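# Clamp the matching-width blank in the vise

## Task

Identify which plain metal blank matches the width of the dark setting master, then set it into the vise resting on the two loose low bars. Both bars must finish standing upright between the jaws. The blank's entire long face must press against the fixed jaw (the end block without hoses), and its short end must touch the work stop (the short rod between the jaws). The setting master and the other blanks must not be left visibly tipped over.

## Robot and tools

Robot: two arms, left_arm and right_arm, each with six joints and a two-finger parallel gripper. Each has a wrist camera: cam_left_wrist and cam_right_wrist, both 896x504. A block on a post juts about 11 cm from the wrist-roll axis toward the gripper's -y side and turns with the hand, so allow for it when working near things.

Frames: the scene frame has its origin at table height, midway between the nominal arm bases, +z up, +x out over the table, and left_arm on the +y side (these are not image left/right). Calibrated bases: left_arm at (+0.014, +0.281, 0) m, quat_wxyz (+1.000, 0, 0, -0.019); right_arm at (+0.056, -0.369, 0) m, quat_wxyz (+1.000, 0, 0, +0.004). Each arm reports its hand position, orientation, velocities and targets in its own base frame; the table and fixed cameras use the scene frame. Reported hand poses may be a few cm off, worse at full reach. In the gripper frame the fingers point along +z and close along x. end_effector_position is the midpoint between the pads; fingertips extend 15.0 mm past it. The housing starts 65 mm behind that point, is 146 mm long along the closing direction and 50 mm wide.

Row layout (used by execute_actions and move): one flat list of 18 numbers for both arms together, always full even if one arm is idle. First left_arm: six absolute joint target angles in radians, then gripper position, force_limit, speed; then the same nine for right_arm. Joint order inside each arm is fixed: wrist roll, shoulder, waist, wrist pitch, forearm roll, elbow. Result lists by joint use that same order. Joint ranges in rad: waist -6.283 to 6.283, shoulder -2.059 to 2.094, elbow -3.927 to 0.192, forearm roll -6.283 to 6.283, wrist pitch -1.693 to 3.142, wrist roll -6.283 to 6.283; true ends may differ by up to 0.010. A target more than 0.010 beyond an end, and further out than the current angle, makes the call rejected; a target beyond the real end gets clipped and the result prints "joint sent to its limit".

Gripper numbers are all scaled to [-1, 1] and are absolute settings, not offsets. position: +1 fully open (108 mm gap), pads meet near -0.96; send -1 to grasp, so fingers close until stopped. force_limit: roughly 2.5 N per pad at -1 up to 32 N at +1 (actual grip varies, about 0.4 to 23 N at -1, 28 to 54 N at +1). speed: gap rate 5 mm/s at -1 to 420 mm/s at +1. Once fingers are at rest, new force_limit or speed only applies if position changes by at least 0.01. To leave a gripper unchanged, resend its last three numbers; 0 is a real command.

Tools:
- execute_actions(actions, cameras): actions is a list of actions, each a table of up to 15 rows (one row per 1/30 s step); a short table repeats its last row to fill 15. Targets are absolute. An empty actions list returns the full state with images.
- move(target, speed, blend, blocking, cameras): target is one 18-number row or a list of up to 15 rows; all joints of both arms interpolate together toward those absolute angles. speed is rad/s for the joint with the longest way to go, 0.01 to 3.14, default 0.5, one value or one per target. blend (rad) rounds corners between listed targets; 0 stops at each. blocking=false returns after about 0.5 s while motion continues; a new move replaces a running one. No obstacle avoidance. Result adds a "move:" line: done, off_target, moving, held or fault, plus limits=held if steps were withheld.
- wait(seconds 0 to 10): lets time pass holding last commands.
- stop: brakes the running move; fingers keep going.
- zoom_image(camera, region [x0,y0,x1,y1] pixels, max 504x504): closer look at the latest image of a wrist camera.
- show_instructions: shows the reference image(s), e.g. the job sheet.
- clear_fault(arm): clears a reported torque fault on left_arm or right_arm.
- finished_scene(scene): ends the current scene, given its number; make no further calls in that reply.

Reading results: Joint positions, Joint velocities and Joint torques are per arm in the joint order above (rad, rad/s, N m; positive torque points toward larger angles; torques include arm weight and have offsets). "Joint targets" shows what the drives are heading for now; resend those to hold still. "Tool commands" lists current gripper commands. is_grasped is 1 only when something stopped the fingers short of the requested position; width_mm is pad gap; force_n is pad force. "within noise" velocities mean the arm is still. "joint command not followed" means the clearance check between arms altered targets. MOTOR HOT warns of heating; OVER-TEMPERATURE FAULT brakes that arm for 30 to 60 s.

Cautions: motion per step is capped (about 0.637 rad from measured angle, gripper under 1 m/s), so far targets need several actions. Contact torque at a load limit (waist 46.2, shoulder 46.3, elbow 28.5, forearm roll 22.1, wrist pitch 10.9, wrist roll 10.7 N m) causes a torque fault; so does sitting at torque limit for 1 s or overload over time. Keep the arms from pressing on each other and never close one gripper on the other's fingers. Do not drop or fling parts, slam into the vise or table, or push hard; anything falling or left off the table fails the job. Loose objects may occasionally be nudged by outside forces, so recheck the bars and blank before finishing. Holding loads or straining at unreachable poses heats motors.

Each tool is called after "Emit:" as name(argument=value, ...) on one line, values as JSON.

Reference images:

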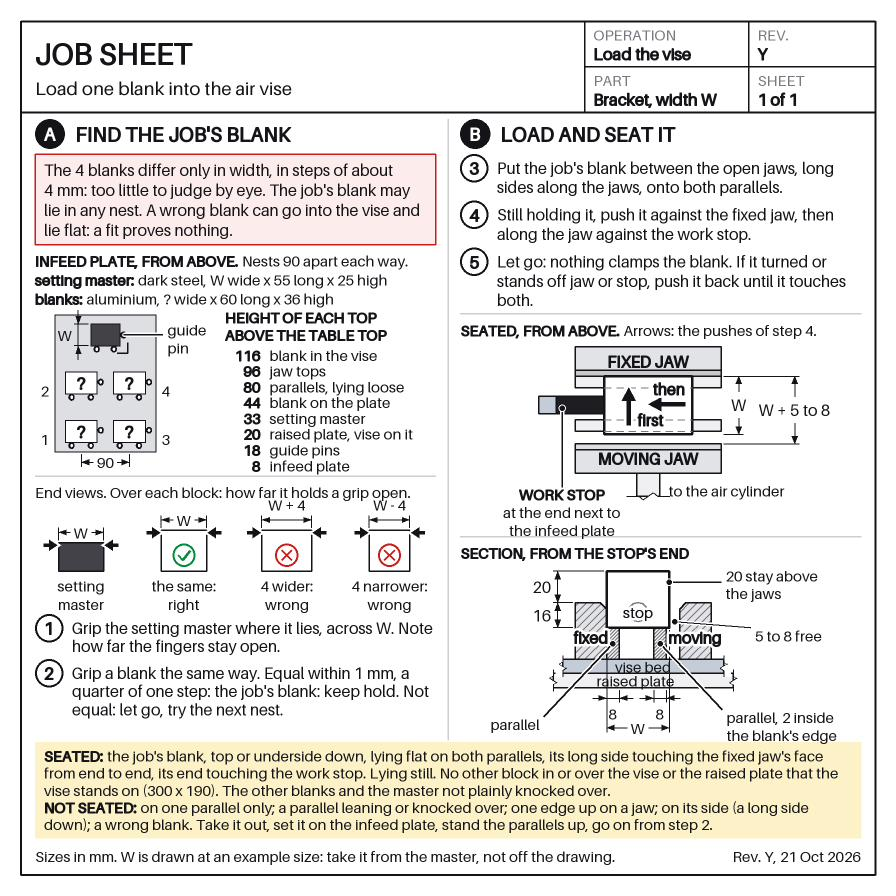

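## Session

Emit:
execute_actions(actions=[])

Nothing of this call was run. Scene 2 begins with your next reply.

Emit:
execute_actions(actions=[])

Scene clock: 0.00 s.
left_arm: end_effector_position=(+0.4462, +0.2991, +0.2383) width_mm=108.10 is_grasped=0 force_n=0.00 end_effector_quat_wxyz=(-0.542, +0.640, +0.459, +0.294) | right_arm: end_effector_position=(+0.2210, -0.1397, +0.2973) width_mm=108.10 is_grasped=0 force_n=0.00 end_effector_quat_wxyz=(-0.103, +0.022, +0.947, +0.302)
Joint names: [wrist roll, shoulder, waist, wrist pitch, forearm roll, elbow]
Joint positions: left_arm=[0.492 0.255 0.155 1.384 1.414 -1.062] | right_arm=[-1.564 -0.275 -0.832 1.887 0.27 -1.02]
Joint velocities: within noise
Joint torques (N m): no reading
Joint targets: left_arm=[0.492 0.255 0.155 1.384 1.414 -1.062] | right_arm=[-1.564 -0.275 -0.832 1.887 0.270 -1.020]
Tool commands: left_gripper/position=+1.0 left_gripper/force_limit=+1.0 left_gripper/speed=+1.0 right_gripper/position=+1.0 right_gripper/force_limit=+1.0 right_gripper/speed=+1.0

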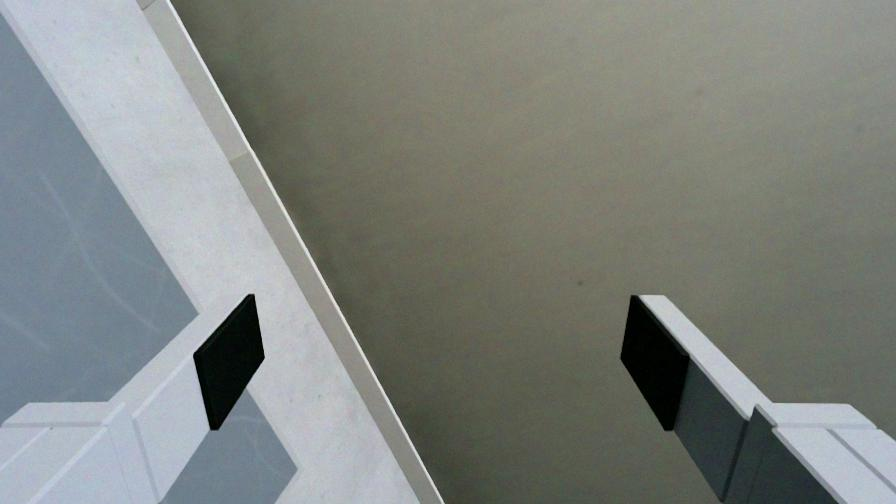

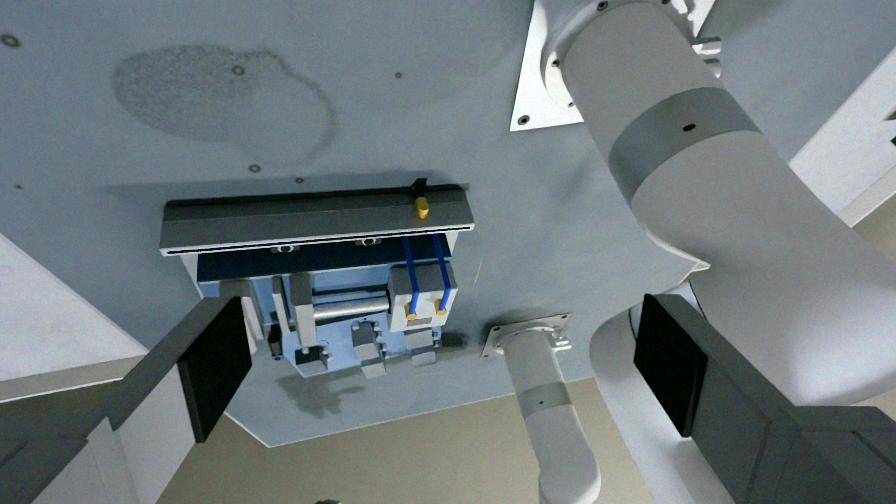

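Emit:
zoom_image(camera="cam_right_wrist", region=[140, 160, 500, 400])

Scaled by 1.400 from the camera's 896x504 image, which has a finer 1280x720 frame.

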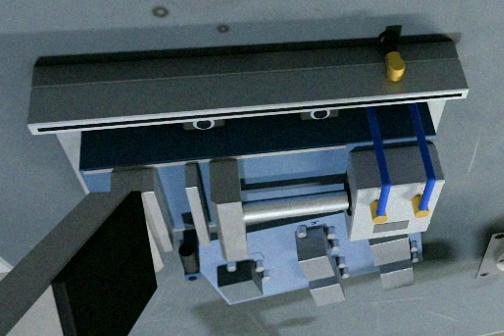

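Emit:
move(target=[1.979,-0.089,-0.3395,1.673,0,-1.584,1,1,1,-1.564,-0.275,-0.832,1.887,0.27,-1.02,1,1,1], speed=0.7, cameras=["cam_left_wrist","cam_right_wrist"])

Scene clock: 93.10 s.
left_arm: end_effector_position=(+0.4119, -0.1454, +0.4191) width_mm=108.10 is_grasped=0 force_n=0.00 end_effector_quat_wxyz=(+0.000, +1.000, +0.019, +0.000) | right_arm: end_effector_position=(+0.2209, -0.1398, +0.2975) width_mm=108.10 is_grasped=0 force_n=0.00 end_effector_quat_wxyz=(-0.103, +0.023, +0.948, +0.302)
Joint names: [wrist roll, shoulder, waist, wrist pitch, forearm roll, elbow]
Joint positions: left_arm=[1.979 -0.089 -0.339 1.673 0 -1.584] | right_arm=[-1.564 -0.275 -0.832 1.887 0.27 -1.02]
Joint torques (N m): left_arm=[1.5 -31.13 -6.13 0.25 -1.85 -19.3] | right_arm=[1.53 -24.95 -5.01 2.25 -2.37 -21.33]
Joint targets: left_arm=[1.979 -0.089 -0.340 1.673 0.000 -1.584] | right_arm=[-1.564 -0.275 -0.832 1.887 0.270 -1.020]
move: done

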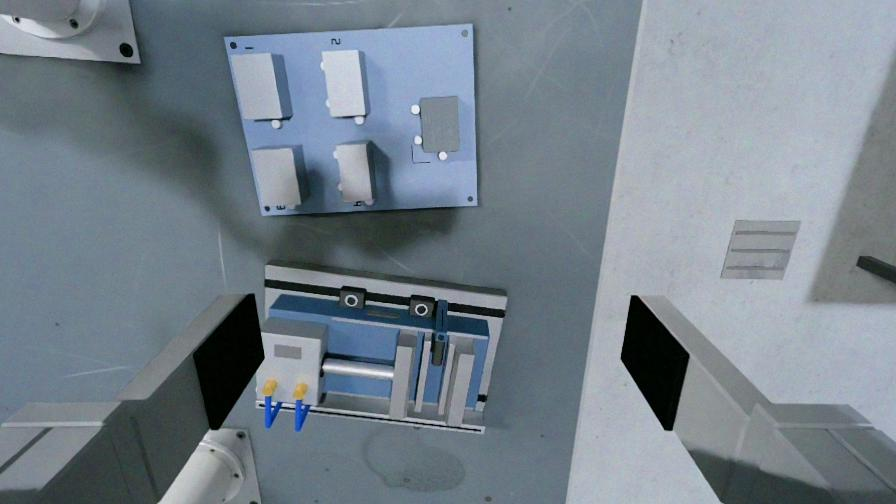

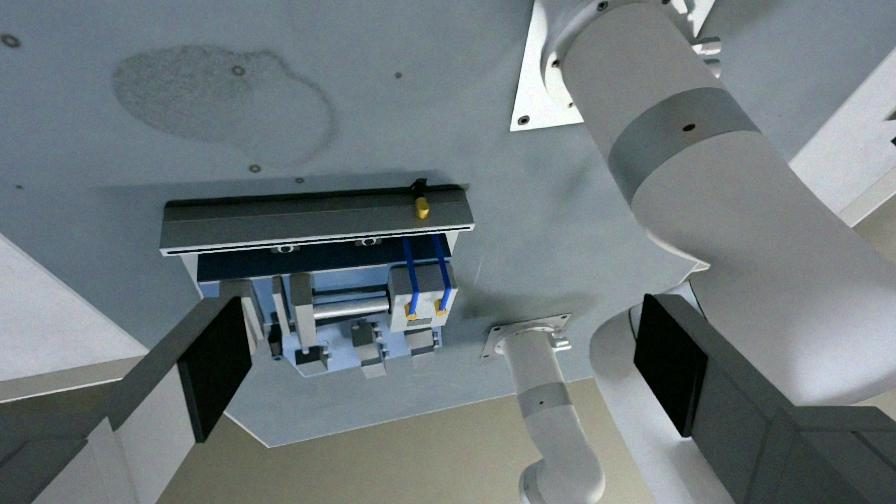

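Emit:
move(target=[1.959,-0.063,-0.315,0.884,0,-0.821,1,1,1,-1.564,-0.275,-0.832,1.887,0.27,-1.02,1,1,1], cameras=["cam_left_wrist"])

Scene clock: 146.50 s.
left_arm: end_effector_position=(+0.4046, -0.1318, +0.1491) width_mm=108.10 is_grasped=0 force_n=0.00 end_effector_quat_wxyz=(+0.000, +0.999, +0.041, +0.000) | right_arm: end_effector_position=(+0.2209, -0.1398, +0.2975) width_mm=108.10 is_grasped=0 force_n=0.00 end_effector_quat_wxyz=(-0.103, +0.023, +0.948, +0.302)
Joint names: [wrist roll, shoulder, waist, wrist pitch, forearm roll, elbow]
Joint positions: left_arm=[1.959 -0.063 -0.315 0.884 0 -0.821] | right_arm=[-1.564 -0.275 -0.832 1.887 0.27 -1.02]
Joint torques (N m): left_arm=[-1.49 -18.33 6.04 -3.17 -1.1 -13.1] | right_arm=[1.49 -24.94 -5.08 2.35 -2.19 -21.4]
Joint targets: left_arm=[1.959 -0.063 -0.315 0.884 0.000 -0.821] | right_arm=[-1.564 -0.275 -0.832 1.887 0.270 -1.020]
move: done
Images, in order (width x height): cam_left_wrist 896x504.

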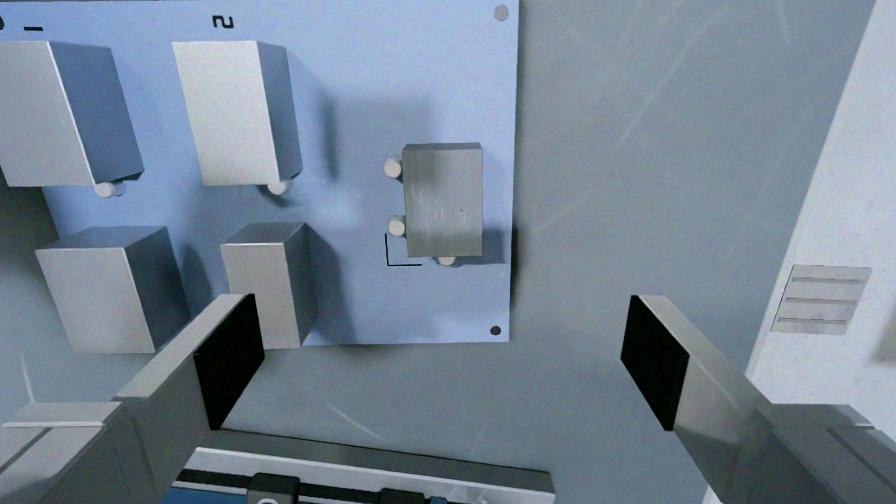

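Emit:
zoom_image(camera="cam_left_wrist", region=[380, 120, 520, 280])

Scaled by 3.150 from the camera's 896x504 image, which has a finer 1280x720 frame.

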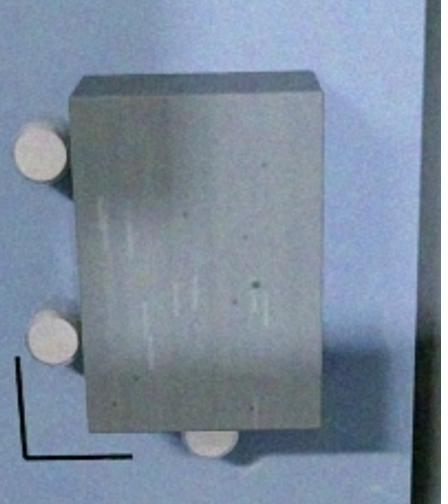

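Emit:
move(target=[1.959,0.0777,-0.315,0.673,0,-0.7507,1,1,1,-1.564,-0.275,-0.832,1.887,0.27,-1.02,1,1,1], speed=0.3, cameras=["cam_left_wrist"])

Scene clock: 167.70 s.
left_arm: end_effector_position=(+0.4046, -0.1318, +0.0790) width_mm=108.10 is_grasped=0 force_n=0.00 end_effector_quat_wxyz=(+0.000, +0.999, +0.041, +0.000) | right_arm: end_effector_position=(+0.2209, -0.1398, +0.2975) width_mm=108.10 is_grasped=0 force_n=0.00 end_effector_quat_wxyz=(-0.103, +0.023, +0.948, +0.302)
Joint names: [wrist roll, shoulder, waist, wrist pitch, forearm roll, elbow]
Joint positions: left_arm=[1.959 0.078 -0.315 0.673 0 -0.751] | right_arm=[-1.564 -0.275 -0.832 1.887 0.27 -1.02]
Joint torques (N m): left_arm=[-1.46 -19.76 5.74 -3.11 0.14 -11.47] | right_arm=[1.43 -25.02 -5.01 2.39 -2.25 -21.42]
Joint targets: left_arm=[1.959 0.078 -0.315 0.673 0.000 -0.751] | right_arm=[-1.564 -0.275 -0.832 1.887 0.270 -1.020]
move: done
Images, in order (width x height): cam_left_wrist 896x504.

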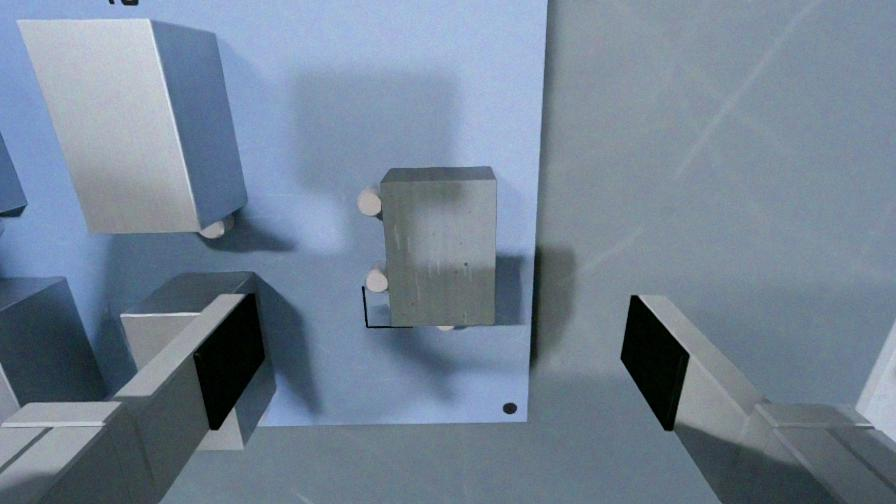

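Emit:
move(target=[[1.959,0.0777,-0.315,0.673,0,-0.7507,0.24,-0.7,0,-1.564,-0.275,-0.832,1.887,0.27,-1.02,1,1,1],[1.9746,0.1836,-0.2994,0.5401,0,-0.7237,0.24,-0.7,0,-1.564,-0.275,-0.832,1.887,0.27,-1.02,1,1,1],[1.9746,0.1836,-0.2994,0.5401,0,-0.7237,-1,-0.7,-0.9,-1.564,-0.275,-0.832,1.887,0.27,-1.02,1,1,1]], speed=0.15, cameras=["cam_left_wrist"])

Emit:
wait(seconds=1)

Scene clock: 202.27 s.
left_arm: end_effector_position=(+0.4043, -0.1248, +0.0350) width_mm=38.80 is_grasped=0 force_n=12.03 end_effector_quat_wxyz=(+0.000, +0.999, +0.041, +0.000) | right_arm: end_effector_position=(+0.2209, -0.1398, +0.2975) width_mm=108.10 is_grasped=0 force_n=0.00 end_effector_quat_wxyz=(-0.103, +0.023, +0.948, +0.302)
Joint names: [wrist roll, shoulder, waist, wrist pitch, forearm roll, elbow]
Joint positions: left_arm=[1.975 0.184 -0.299 0.54 0 -0.724] | right_arm=[-1.564 -0.275 -0.832 1.887 0.27 -1.02]
Joint torques (N m): left_arm=[1.39 -21.29 5.89 -3 0.92 -12.04] | right_arm=[1.49 -24.8 -4.94 2.33 -2.14 -21.47]
Joint targets: left_arm=[1.975 0.184 -0.299 0.540 0.000 -0.724] | right_arm=[-1.564 -0.275 -0.832 1.887 0.270 -1.020]
move: done
Images, in order (width x height): cam_left_wrist 896x504.

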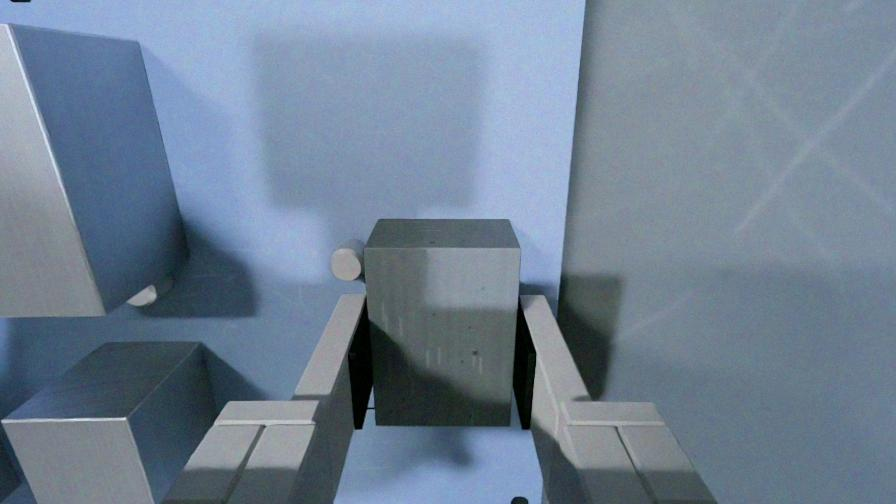

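Scene clock: 203.27 s.
left_arm: end_effector_position=(+0.4043, -0.1248, +0.0350) width_mm=38.80 is_grasped=1 force_n=12.03 end_effector_quat_wxyz=(+0.000, +0.999, +0.041, +0.000) | right_arm: end_effector_position=(+0.2209, -0.1398, +0.2975) width_mm=108.10 is_grasped=0 force_n=0.00 end_effector_quat_wxyz=(-0.103, +0.023, +0.948, +0.302)
Joint names: [wrist roll, shoulder, waist, wrist pitch, forearm roll, elbow]
Joint positions: left_arm=[1.975 0.184 -0.299 0.54 0 -0.724] | right_arm=[-1.564 -0.275 -0.832 1.887 0.27 -1.02]
Joint torques (N m): left_arm=[1.36 -22.3 5.59 -2.88 1.08 -15.51] | right_arm=[1.44 -25.01 -5.07 2.25 -2.14 -21.45]
Joint targets: left_arm=[1.975 0.184 -0.299 0.540 0.000 -0.724] | right_arm=[-1.564 -0.275 -0.832 1.887 0.270 -1.020]
Tool commands: left_gripper/position=-1.0 left_gripper/force_limit=-0.7 left_gripper/speed=-0.9 right_gripper/position=+1.0 right_gripper/force_limit=+1.0 right_gripper/speed=+1.0
wait: 1.00 s; at rest by 0.17 s

Emit:
move(target=[[1.9746,0.1836,-0.2994,0.5401,0,-0.7237,0.24,-0.7,-0.5,-1.564,-0.275,-0.832,1.887,0.27,-1.02,1,1,1],[1.9746,-0.0164,-0.2994,0.7923,0,-0.7759,0.24,-0.7,-0.5,-1.564,-0.275,-0.832,1.887,0.27,-1.02,1,1,1],[1.853,-0.7473,-0.421,0.9227,0,-0.1754,0.24,-0.7,-0.5,-1.564,-0.275,-0.832,1.887,0.27,-1.02,1,1,1]], speed=0.35, cameras=["cam_left_wrist"])

Scene clock: 232.37 s.
left_arm: end_effector_position=(+0.2206, -0.0988, +0.1191) width_mm=66.20 is_grasped=0 force_n=0.00 end_effector_quat_wxyz=(+0.000, +0.999, +0.041, +0.000) | right_arm: end_effector_position=(+0.2209, -0.1398, +0.2975) width_mm=108.10 is_grasped=0 force_n=0.00 end_effector_quat_wxyz=(-0.103, +0.023, +0.948, +0.302)
Joint names: [wrist roll, shoulder, waist, wrist pitch, forearm roll, elbow]
Joint positions: left_arm=[1.853 -0.747 -0.421 0.923 0 -0.175] | right_arm=[-1.564 -0.275 -0.832 1.887 0.27 -1.02]
Joint torques (N m): left_arm=[-1.46 -13.65 -5.96 0.23 0.88 -13.22] | right_arm=[1.46 -24.88 -4.86 2.32 -2.03 -21.26]
Joint targets: left_arm=[1.853 -0.747 -0.421 0.923 0.000 -0.175] | right_arm=[-1.564 -0.275 -0.832 1.887 0.270 -1.020]
move: done
Images, in order (width x height): cam_left_wrist 896x504.

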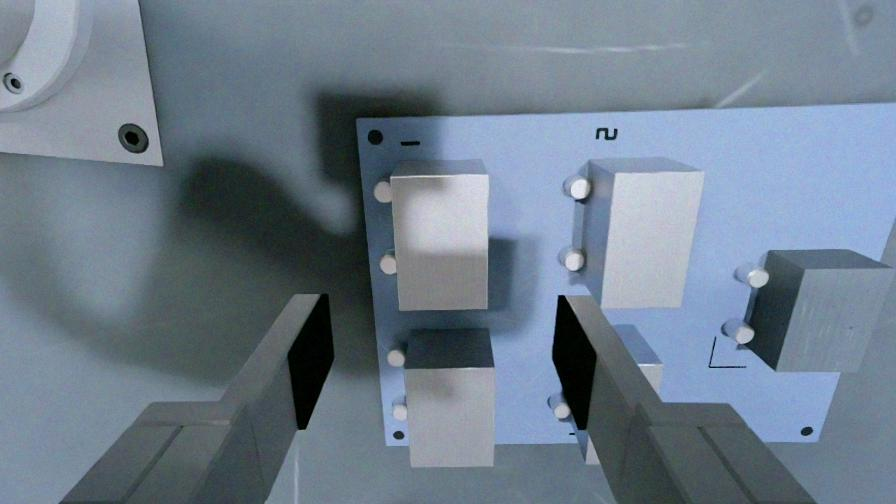

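Emit:
move(target=[[1.853,-0.4378,-0.421,0.5217,0,-0.0839,0.24,-0.7,-0.5,-1.564,-0.275,-0.832,1.887,0.27,-1.02,1,1,1],[1.853,-0.4378,-0.421,0.5217,0,-0.0839,-1,-0.7,-0.9,-1.564,-0.275,-0.832,1.887,0.27,-1.02,1,1,1]], speed=0.15, cameras=["cam_left_wrist"])

Emit:
wait(seconds=0.7)

Scene clock: 251.17 s.
left_arm: end_effector_position=(+0.2206, -0.0988, +0.0410) width_mm=39.19 is_grasped=1 force_n=10.83 end_effector_quat_wxyz=(+0.000, +0.999, +0.041, +0.000) | right_arm: end_effector_position=(+0.2209, -0.1398, +0.2975) width_mm=108.10 is_grasped=0 force_n=0.00 end_effector_quat_wxyz=(-0.103, +0.023, +0.948, +0.302)
Joint names: [wrist roll, shoulder, waist, wrist pitch, forearm roll, elbow]
Joint positions: left_arm=[1.853 -0.438 -0.421 0.522 0 -0.084] | right_arm=[-1.564 -0.275 -0.832 1.887 0.27 -1.02]
Joint torques (N m): left_arm=[-1.47 -4.17 -5.66 -2.92 0.75 -10.74] | right_arm=[1.4 -24.79 -4.98 2.37 -2 -21.28]
Joint targets: left_arm=[1.853 -0.438 -0.421 0.522 0.000 -0.084] | right_arm=[-1.564 -0.275 -0.832 1.887 0.270 -1.020]
move: done
Images, in order (width x height): cam_left_wrist 896x504.

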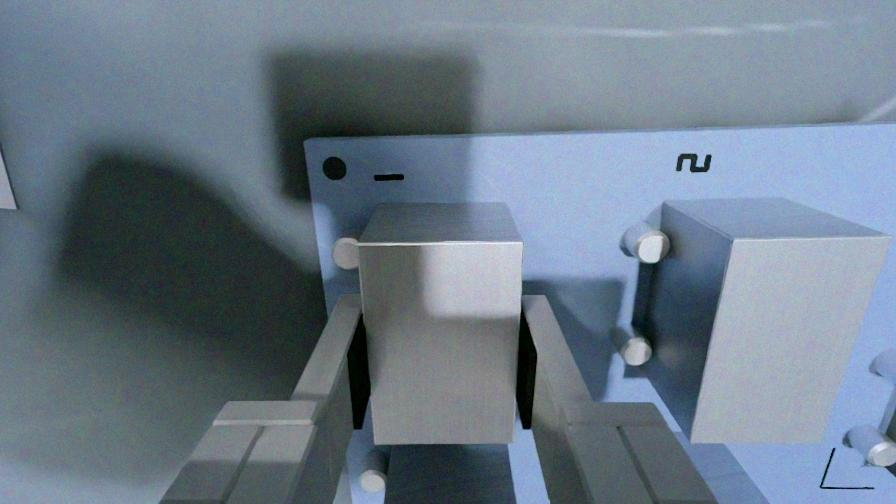

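Scene clock: 251.87 s.
left_arm: end_effector_position=(+0.2206, -0.0988, +0.0410) width_mm=39.19 is_grasped=1 force_n=10.83 end_effector_quat_wxyz=(+0.000, +0.999, +0.041, +0.000) | right_arm: end_effector_position=(+0.2209, -0.1398, +0.2975) width_mm=108.10 is_grasped=0 force_n=0.00 end_effector_quat_wxyz=(-0.103, +0.023, +0.948, +0.302)
Joint names: [wrist roll, shoulder, waist, wrist pitch, forearm roll, elbow]
Joint positions: left_arm=[1.853 -0.438 -0.421 0.522 0 -0.084] | right_arm=[-1.564 -0.275 -0.832 1.887 0.27 -1.02]
Joint torques (N m): left_arm=[-1.44 -4.74 -5.22 -2.73 0.87 -11.73] | right_arm=[1.39 -24.9 -4.88 2.31 -1.97 -21.37]
Joint targets: left_arm=[1.853 -0.438 -0.421 0.522 0.000 -0.084] | right_arm=[-1.564 -0.275 -0.832 1.887 0.270 -1.020]
Tool commands: left_gripper/position=-1.0 left_gripper/force_limit=-0.7 left_gripper/speed=-0.9 right_gripper/position=+1.0 right_gripper/force_limit=+1.0 right_gripper/speed=+1.0
wait: 0.70 s; at rest by 0.17 s

Emit:
move(target=[[1.853,-0.4378,-0.421,0.5217,0,-0.0839,-0.97,0.0,-0.5,-1.564,-0.275,-0.832,1.887,0.27,-1.02,1,1,1],[1.853,-0.5743,-0.421,0.6789,0,-0.1046,-0.97,0.0,-0.5,-1.564,-0.275,-0.832,1.887,0.27,-1.02,1,1,1],[1.853,-0.8273,-0.421,1.0834,0,-0.2561,-0.97,0.0,-0.5,-1.564,-0.275,-0.832,1.887,0.27,-1.02,1,1,1],[1.6233,-0.1154,-0.8347,1.2377,0,-1.1223,-0.97,0.0,-0.5,-1.564,-0.275,-0.832,1.887,0.27,-1.02,1,1,1]], speed=[0.3,0.2,0.3,0.4], cameras=["cam_left_wrist"])

Emit:
zoom_image(camera="cam_left_wrist", region=[480, 120, 896, 400])

Scene clock: 291.80 s.
left_arm: end_effector_position=(+0.2990, -0.3301, +0.2690) width_mm=38.96 is_grasped=1 force_n=20.49 end_effector_quat_wxyz=(+0.000, +0.999, -0.051, +0.000) | right_arm: end_effector_position=(+0.2209, -0.1398, +0.2975) width_mm=108.10 is_grasped=0 force_n=0.00 end_effector_quat_wxyz=(-0.103, +0.023, +0.948, +0.302)
Joint names: [wrist roll, shoulder, waist, wrist pitch, forearm roll, elbow]
Joint positions: left_arm=[1.623 -0.115 -0.835 1.238 0 -1.122] | right_arm=[-1.564 -0.275 -0.832 1.887 0.27 -1.02]
Joint torques (N m): left_arm=[-1.46 -19.57 -6.12 0.22 0.7 -21.27] | right_arm=[1.36 -24.76 -4.81 2.35 -1.78 -21.24]
Joint targets: left_arm=[1.623 -0.115 -0.835 1.238 0.000 -1.122] | right_arm=[-1.564 -0.275 -0.832 1.887 0.270 -1.020]
move: done
Images, in order (width x height): cam_left_wrist 896x504.

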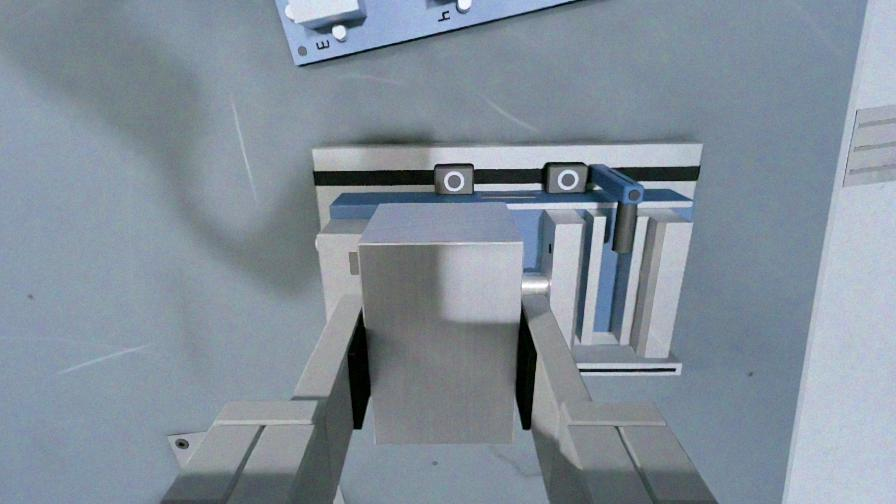

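Scaled by 1.212 from the camera's 896x504 image, which has a finer 1280x720 frame.

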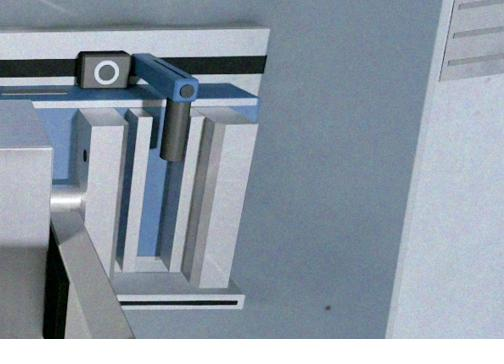

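Emit:
move(target=[1.6292,0.411,-0.8168,1.1788,0,-1.5898,-0.97,0.0,-0.5,-1.564,-0.275,-0.832,1.887,0.27,-1.02,1,1,1], speed=0.3, cameras=["cam_left_wrist"])

Emit:
zoom_image(camera="cam_left_wrist", region=[300, 60, 620, 360])

Scene clock: 346.07 s.
left_arm: end_effector_position=(+0.4003, -0.4263, +0.1992) width_mm=38.96 is_grasped=1 force_n=20.50 end_effector_quat_wxyz=(+0.000, +0.999, -0.045, +0.000) | right_arm: end_effector_position=(+0.2209, -0.1398, +0.2975) width_mm=108.10 is_grasped=0 force_n=0.00 end_effector_quat_wxyz=(-0.103, +0.023, +0.948, +0.302)
Joint names: [wrist roll, shoulder, waist, wrist pitch, forearm roll, elbow]
Joint positions: left_arm=[1.629 0.411 -0.817 1.179 0 -1.59] | right_arm=[-1.564 -0.275 -0.832 1.887 0.27 -1.02]
Joint torques (N m): left_arm=[1.04 -33.36 5.99 -3.32 0.67 -21.26] | right_arm=[1.31 -24.74 -4.68 2.3 -1.81 -21.41]
Joint targets: left_arm=[1.629 0.411 -0.817 1.179 0.000 -1.590] | right_arm=[-1.564 -0.275 -0.832 1.887 0.270 -1.020]
move: done
Images, in order (width x height): cam_left_wrist 896x504.

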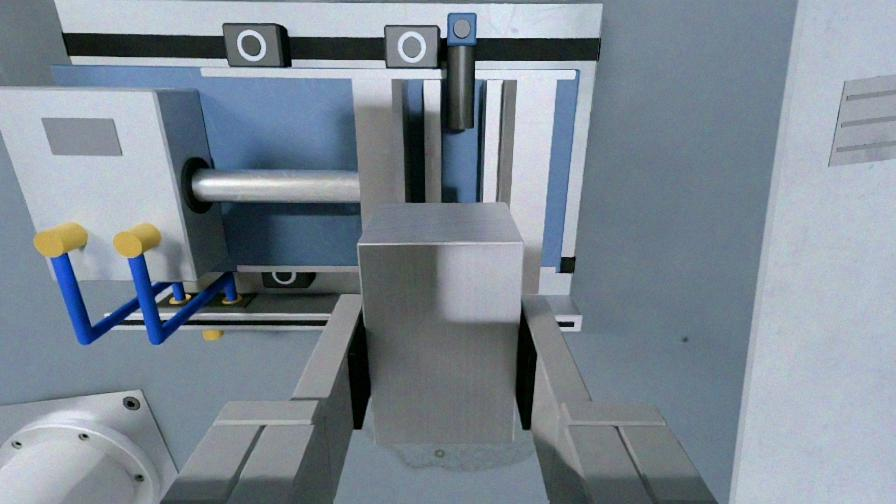

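Scaled by 1.575 from the camera's 896x504 image, which has a finer 1280x720 frame.

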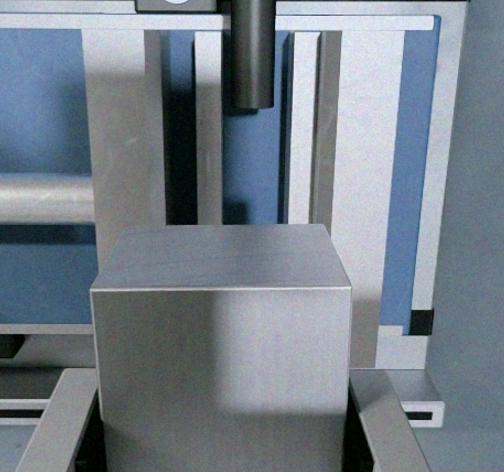

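Emit:
move(target=[1.6348,0.4627,-0.8132,1.0576,0,-1.5203,-0.97,0.0,-0.5,-1.564,-0.275,-0.832,1.887,0.27,-1.02,1,1,1], speed=0.15, cameras=["cam_left_wrist"])

Emit:
zoom_image(camera="cam_left_wrist", region=[300, 0, 620, 360])

Scene clock: 375.37 s.
left_arm: end_effector_position=(+0.4036, -0.4267, +0.1491) width_mm=38.96 is_grasped=1 force_n=20.50 end_effector_quat_wxyz=(+0.000, +0.999, -0.046, +0.000) | right_arm: end_effector_position=(+0.2209, -0.1398, +0.2975) width_mm=108.10 is_grasped=0 force_n=0.00 end_effector_quat_wxyz=(-0.103, +0.023, +0.948, +0.302)
Joint names: [wrist roll, shoulder, waist, wrist pitch, forearm roll, elbow]
Joint positions: left_arm=[1.635 0.463 -0.813 1.058 0 -1.52] | right_arm=[-1.564 -0.275 -0.832 1.887 0.27 -1.02]
Joint torques (N m): left_arm=[1.01 -34.3 5.97 -3.35 0.62 -14.7] | right_arm=[1.32 -24.69 -4.74 2.38 -1.79 -21.35]
Joint targets: left_arm=[1.635 0.463 -0.813 1.058 0.000 -1.520] | right_arm=[-1.564 -0.275 -0.832 1.887 0.270 -1.020]
move: done
Images, in order (width x height): cam_left_wrist 896x504.

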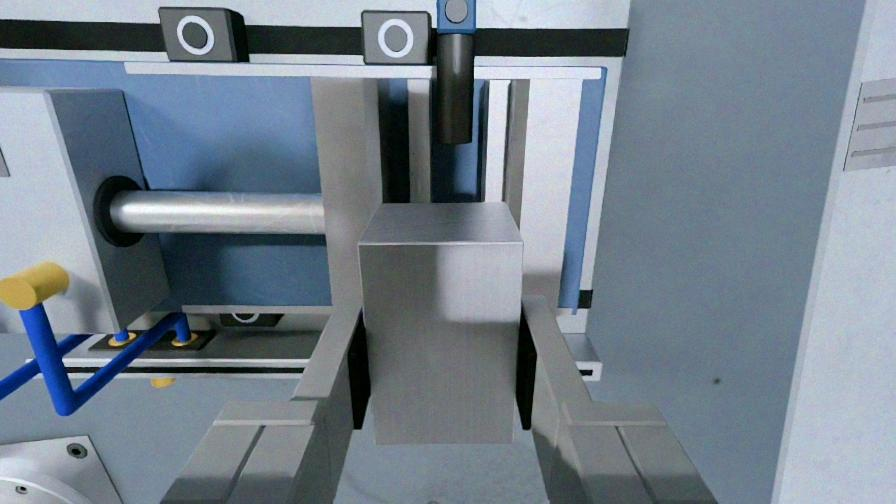

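Scaled by 1.400 from the camera's 896x504 image, which has a finer 1280x720 frame.

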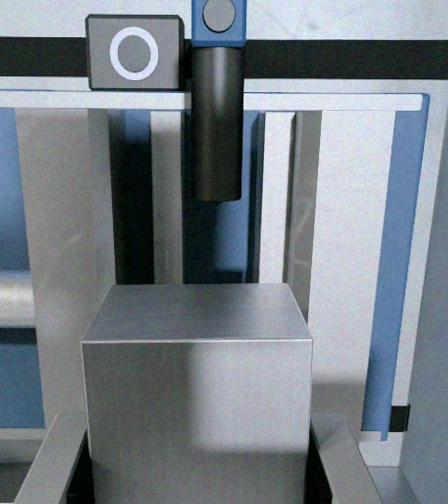

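Emit:
move(target=[[1.6348,0.502,-0.8132,0.9792,0,-1.4812,-0.97,0.0,-0.5,-1.564,-0.275,-0.832,1.887,0.27,-1.02,1,1,1]], speed=0.06, cameras=["cam_left_wrist"])

Emit:
zoom_image(camera="cam_left_wrist", region=[300, 0, 620, 360])

Emit:
move(target=[[1.6391,0.5124,-0.8089,0.9838,0,-1.4962,-0.97,0.0,-0.5,-1.564,-0.275,-0.832,1.887,0.27,-1.02,1,1,1]], speed=0.02, cameras=["cam_left_wrist"])

Emit:
zoom_image(camera="cam_left_wrist", region=[300, 0, 620, 360])

Scene clock: 396.10 s.
left_arm: end_effector_position=(+0.4036, -0.4267, +0.1160) width_mm=38.96 is_grasped=1 force_n=20.50 end_effector_quat_wxyz=(+0.000, +0.999, -0.046, +0.000) end_effector_velocity=(+0.000, +0.000, -0.003) end_effector_angular_velocity=(+0.003, +0.003, -0.001) | right_arm: end_effector_position=(+0.2209, -0.1398, +0.2975) width_mm=108.10 is_grasped=0 force_n=0.00 end_effector_quat_wxyz=(-0.103, +0.023, +0.948, +0.302)
Joint names: [wrist roll, shoulder, waist, wrist pitch, forearm roll, elbow]
Joint positions: left_arm=[1.635 0.502 -0.813 0.979 0 -1.481] | right_arm=[-1.564 -0.275 -0.832 1.887 0.27 -1.02]
Joint velocities: left_arm=[0.001 0.005 0 -0.001 0 0] | right_arm=[within noise]
Joint torques (N m): left_arm=[0.99 -34.78 6.12 -2.98 0.51 -14.65] | right_arm=[1.3 -24.78 -4.56 2.37 -1.75 -21.39]
Joint targets: left_arm=[1.635 0.502 -0.813 0.979 0.000 -1.481] | right_arm=[-1.564 -0.275 -0.832 1.887 0.270 -1.020]
move: done
Images, in order (width x height): cam_left_wrist 896x504.

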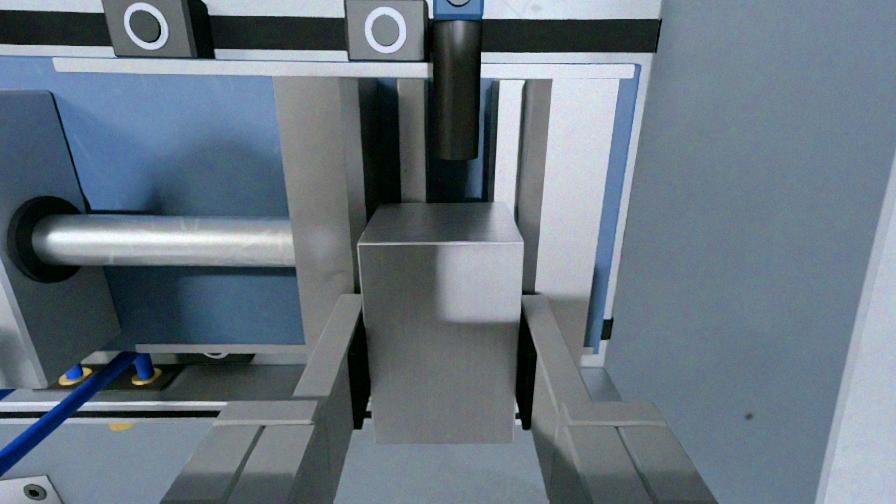

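Scaled by 1.400 from the camera's 896x504 image, which has a finer 1280x720 frame.

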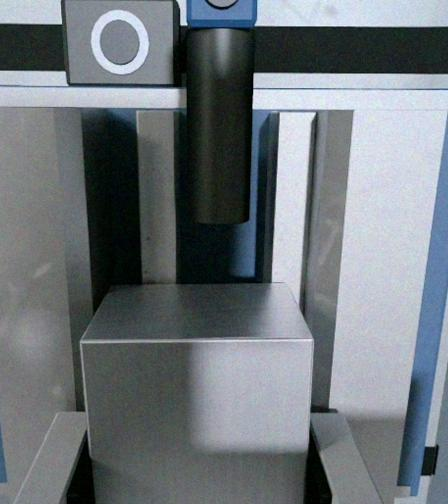

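Scene clock: 397.07 s.
left_arm: end_effector_position=(+0.4073, -0.4270, +0.1155) width_mm=38.84 is_grasped=1 force_n=16.26 end_effector_quat_wxyz=(+0.000, +0.999, -0.046, +0.000) | right_arm: end_effector_position=(+0.2209, -0.1398, +0.2975) width_mm=108.10 is_grasped=0 force_n=0.00 end_effector_quat_wxyz=(-0.103, +0.023, +0.948, +0.302)
Joint names: [wrist roll, shoulder, waist, wrist pitch, forearm roll, elbow]
Joint positions: left_arm=[1.639 0.512 -0.809 0.984 0 -1.496] | right_arm=[-1.564 -0.275 -0.832 1.887 0.27 -1.02]
Joint torques (N m): left_arm=[1.18 -34.52 8.01 -0.93 0.49 -22.01] | right_arm=[1.33 -24.7 -4.65 2.34 -1.69 -21.36]
Joint targets: left_arm=[1.639 0.512 -0.809 0.984 0.000 -1.496] | right_arm=[-1.564 -0.275 -0.832 1.887 0.270 -1.020]
move: done
Images, in order (width x height): cam_left_wrist 896x504.

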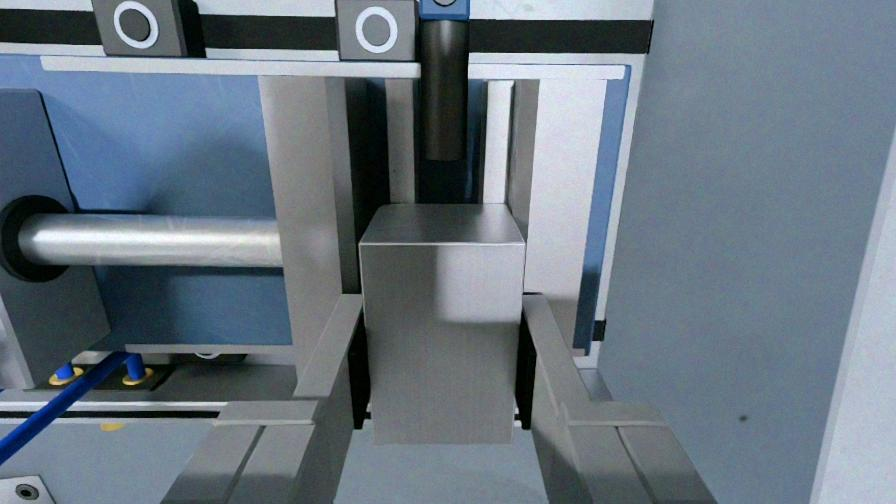

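Scaled by 1.400 from the camera's 896x504 image, which has a finer 1280x720 frame.

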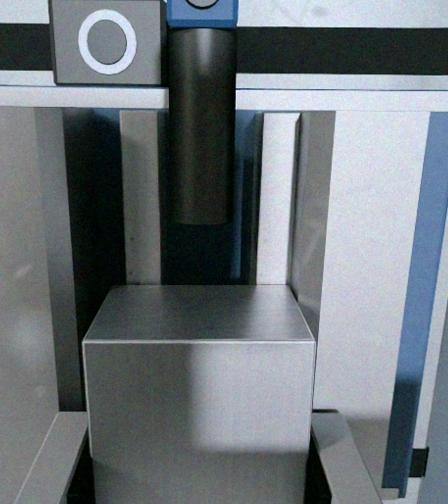

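Emit:
move(target=[1.6508,0.4925,-0.7972,0.9724,0,-1.4649,-0.97,0.0,-0.5,-1.564,-0.275,-0.832,1.887,0.27,-1.02,1,1,1], speed=0.02, cameras=["cam_left_wrist"])

Emit:
zoom_image(camera="cam_left_wrist", region=[340, 80, 580, 320])

Scene clock: 415.50 s.
left_arm: end_effector_position=(+0.4083, -0.4180, +0.1155) width_mm=38.81 is_grasped=1 force_n=16.19 end_effector_quat_wxyz=(+0.000, +0.999, -0.046, +0.000) | right_arm: end_effector_position=(+0.2209, -0.1398, +0.2975) width_mm=108.10 is_grasped=0 force_n=0.00 end_effector_quat_wxyz=(-0.103, +0.023, +0.948, +0.302)
Joint names: [wrist roll, shoulder, waist, wrist pitch, forearm roll, elbow]
Joint positions: left_arm=[1.651 0.493 -0.797 0.972 0 -1.465] | right_arm=[-1.564 -0.275 -0.832 1.887 0.27 -1.02]
Joint torques (N m): left_arm=[1.2 -48.1 9.05 -4.01 0.5 -15.8] | right_arm=[1.3 -24.83 -4.64 2.34 -1.6 -21.33]
Joint targets: left_arm=[1.651 0.492 -0.797 0.972 0.000 -1.465] | right_arm=[-1.564 -0.275 -0.832 1.887 0.270 -1.020]
move: done
Images, in order (width x height): cam_left_wrist 896x504.

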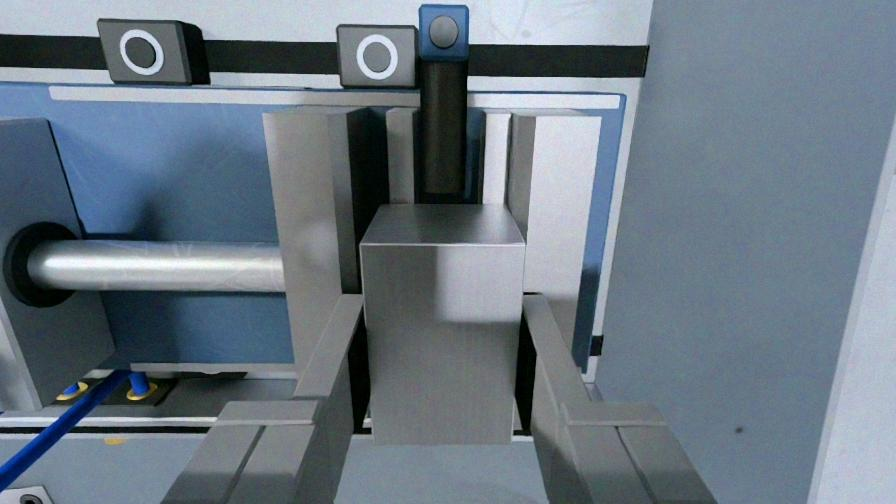

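Scaled by 2.100 from the camera's 896x504 image, which has a finer 1280x720 frame.

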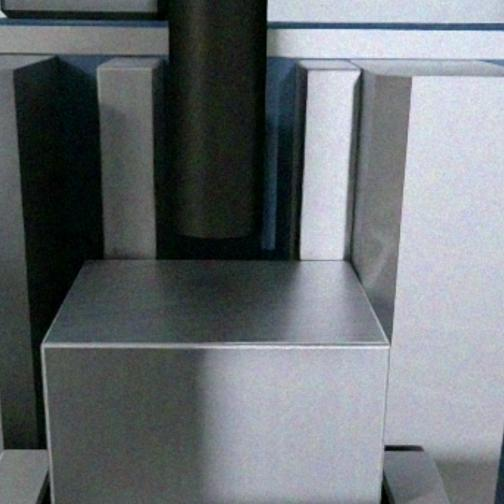

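Emit:
move(target=[1.6566,0.4824,-0.7914,0.9669,0,-1.4493,-0.97,0.0,-0.5,-1.564,-0.275,-0.832,1.887,0.27,-1.02,1,1,1], speed=0.02, cameras=["cam_left_wrist"])

Emit:
zoom_image(camera="cam_left_wrist", region=[340, 80, 580, 320])

Scene clock: 426.80 s.
left_arm: end_effector_position=(+0.4086, -0.4135, +0.1155) width_mm=38.81 is_grasped=1 force_n=16.28 end_effector_quat_wxyz=(+0.000, +0.999, -0.046, +0.000) | right_arm: end_effector_position=(+0.2209, -0.1398, +0.2975) width_mm=108.10 is_grasped=0 force_n=0.00 end_effector_quat_wxyz=(-0.103, +0.023, +0.948, +0.302)
Joint names: [wrist roll, shoulder, waist, wrist pitch, forearm roll, elbow]
Joint positions: left_arm=[1.657 0.482 -0.791 0.967 0 -1.449] | right_arm=[-1.564 -0.275 -0.832 1.887 0.27 -1.02]
Joint torques (N m): left_arm=[1.26 -47.97 7.89 -3.73 0.39 -14.98] | right_arm=[1.23 -24.78 -4.56 2.34 -1.6 -21.43]
Joint targets: left_arm=[1.657 0.482 -0.791 0.967 0.000 -1.449] | right_arm=[-1.564 -0.275 -0.832 1.887 0.270 -1.020]
move: done
Images, in order (width x height): cam_left_wrist 896x504.

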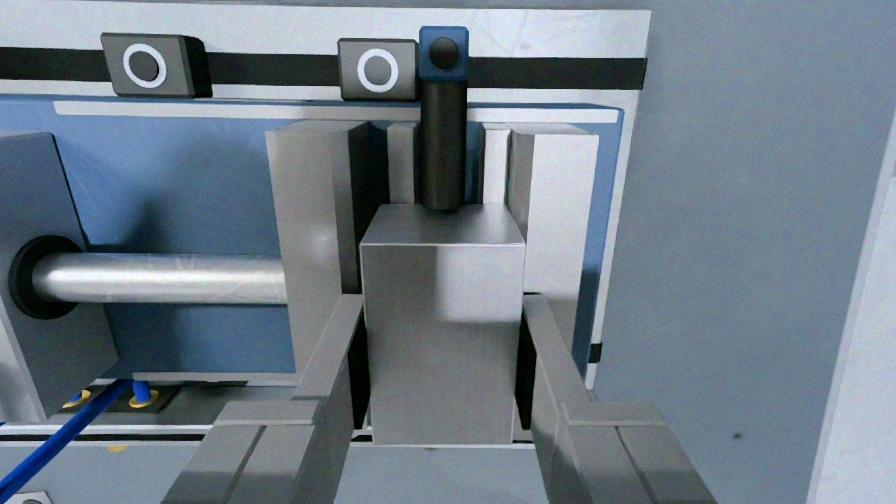

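Scaled by 2.100 from the camera's 896x504 image, which has a finer 1280x720 frame.

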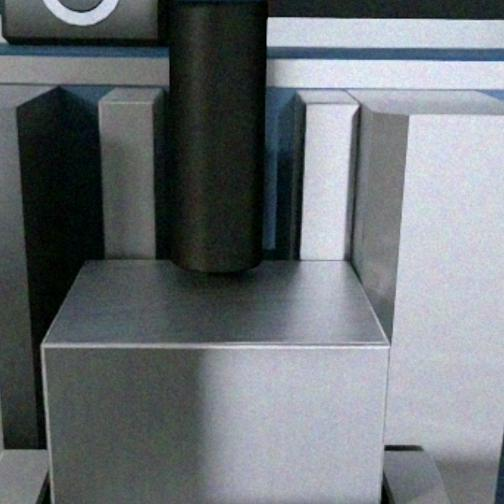

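Emit:
move(target=[1.6566,0.486,-0.7914,0.9605,0,-1.4465,-0.97,0.0,-0.5,-1.564,-0.275,-0.832,1.887,0.27,-1.02,1,1,1], speed=0.01)

Emit:
move(target=[1.6599,0.4831,-0.7881,0.9588,0,-1.4419,-0.97,0.0,-0.5,-1.564,-0.275,-0.832,1.887,0.27,-1.02,1,1,1], speed=0.01, cameras=["cam_left_wrist"])

Emit:
zoom_image(camera="cam_left_wrist", region=[340, 80, 580, 320])

Scene clock: 439.33 s.
left_arm: end_effector_position=(+0.4086, -0.4135, +0.1129) width_mm=38.81 is_grasped=1 force_n=20.63 end_effector_quat_wxyz=(+0.000, +0.999, -0.046, +0.000) | right_arm: end_effector_position=(+0.2209, -0.1398, +0.2975) width_mm=108.10 is_grasped=0 force_n=0.00 end_effector_quat_wxyz=(-0.103, +0.023, +0.948, +0.302)
Joint names: [wrist roll, shoulder, waist, wrist pitch, forearm roll, elbow]
Joint positions: left_arm=[1.657 0.486 -0.791 0.961 0 -1.447] | right_arm=[-1.564 -0.275 -0.832 1.887 0.27 -1.02]
Joint torques (N m): left_arm=[1.09 -18.31 6.19 -5.53 0.33 -10.57] | right_arm=[1.26 -24.66 -4.6 2.36 -1.41 -21.29]
Joint targets: left_arm=[1.657 0.486 -0.791 0.960 0.000 -1.447] | right_arm=[-1.564 -0.275 -0.832 1.887 0.270 -1.020]
move: done

Scene clock: 440.03 s.
left_arm: end_effector_position=(+0.4093, -0.4116, +0.1127) width_mm=38.81 is_grasped=1 force_n=21.17 end_effector_quat_wxyz=(+0.000, +0.999, -0.046, +0.000) | right_arm: end_effector_position=(+0.2209, -0.1398, +0.2975) width_mm=108.10 is_grasped=0 force_n=0.00 end_effector_quat_wxyz=(-0.103, +0.023, +0.948, +0.302)
Joint names: [wrist roll, shoulder, waist, wrist pitch, forearm roll, elbow]
Joint positions: left_arm=[1.66 0.483 -0.788 0.959 0 -1.442] | right_arm=[-1.564 -0.275 -0.832 1.887 0.27 -1.02]
Joint torques (N m): left_arm=[0.99 -37.01 10.89 -0.78 0.35 -8.38] | right_arm=[1.24 -24.76 -4.55 2.28 -1.4 -21.35]
Joint targets: left_arm=[1.660 0.483 -0.788 0.959 0.000 -1.442] | right_arm=[-1.564 -0.275 -0.832 1.887 0.270 -1.020]
move: done
Images, in order (width x height): cam_left_wrist 896x504.

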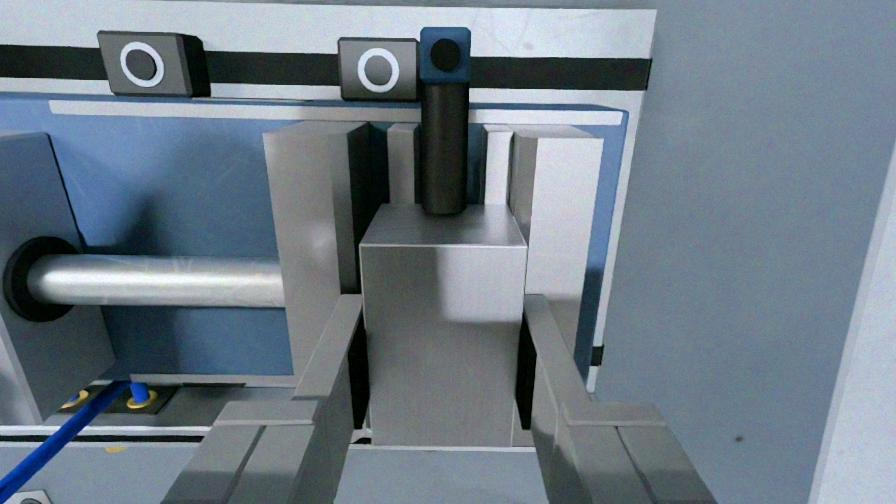

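Scaled by 2.100 from the camera's 896x504 image, which has a finer 1280x720 frame.

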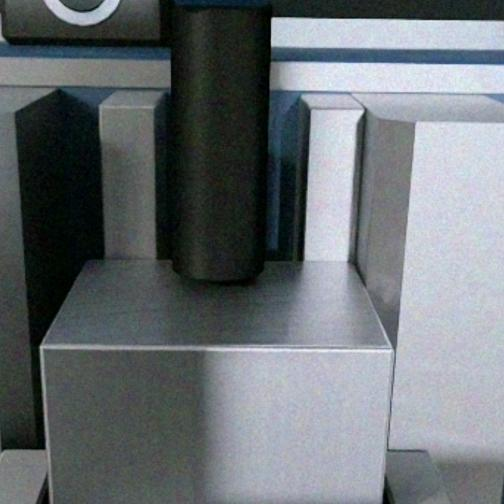

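Emit:
move(target=[1.6632,0.4802,-0.7848,0.957,0,-1.4372,-0.97,0.0,-0.5,-1.564,-0.275,-0.832,1.887,0.27,-1.02,1,1,1], speed=0.01, cameras=["cam_left_wrist"])

Emit:
zoom_image(camera="cam_left_wrist", region=[340, 80, 580, 320])

Scene clock: 454.27 s.
left_arm: end_effector_position=(+0.4099, -0.4096, +0.1127) width_mm=38.81 is_grasped=1 force_n=21.60 end_effector_quat_wxyz=(+0.000, +0.999, -0.046, +0.000) | right_arm: end_effector_position=(+0.2209, -0.1398, +0.2975) width_mm=108.10 is_grasped=0 force_n=0.00 end_effector_quat_wxyz=(-0.103, +0.023, +0.948, +0.302)
Joint names: [wrist roll, shoulder, waist, wrist pitch, forearm roll, elbow]
Joint positions: left_arm=[1.663 0.48 -0.785 0.957 0 -1.437] | right_arm=[-1.564 -0.275 -0.832 1.887 0.27 -1.02]
Joint torques (N m): left_arm=[1.02 -35.11 17.79 -2.08 0.22 -8.27] | right_arm=[1.23 -24.64 -4.57 2.34 -1.4 -21.44]
Joint targets: left_arm=[1.663 0.480 -0.785 0.957 0.000 -1.437] | right_arm=[-1.564 -0.275 -0.832 1.887 0.270 -1.020]
move: done
Images, in order (width x height): cam_left_wrist 896x504.

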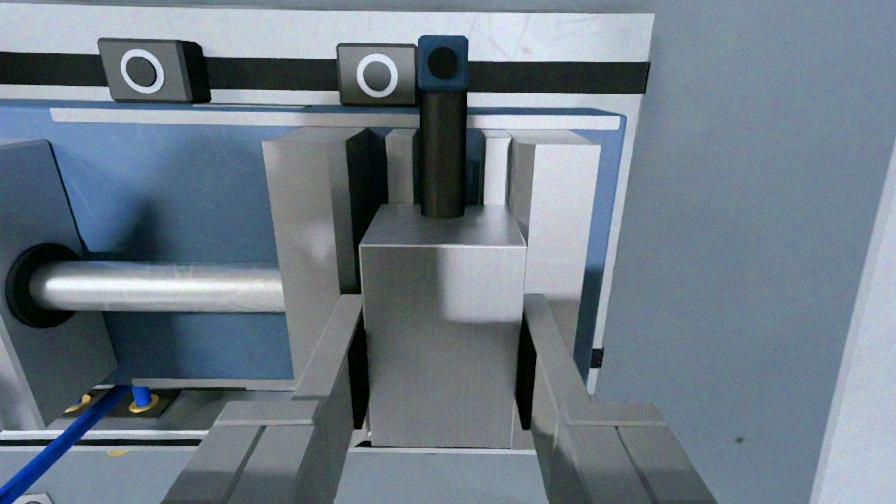

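Scaled by 2.100 from the camera's 896x504 image, which has a finer 1280x720 frame.

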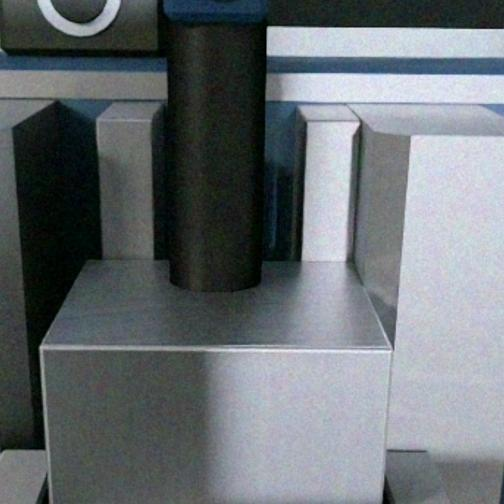

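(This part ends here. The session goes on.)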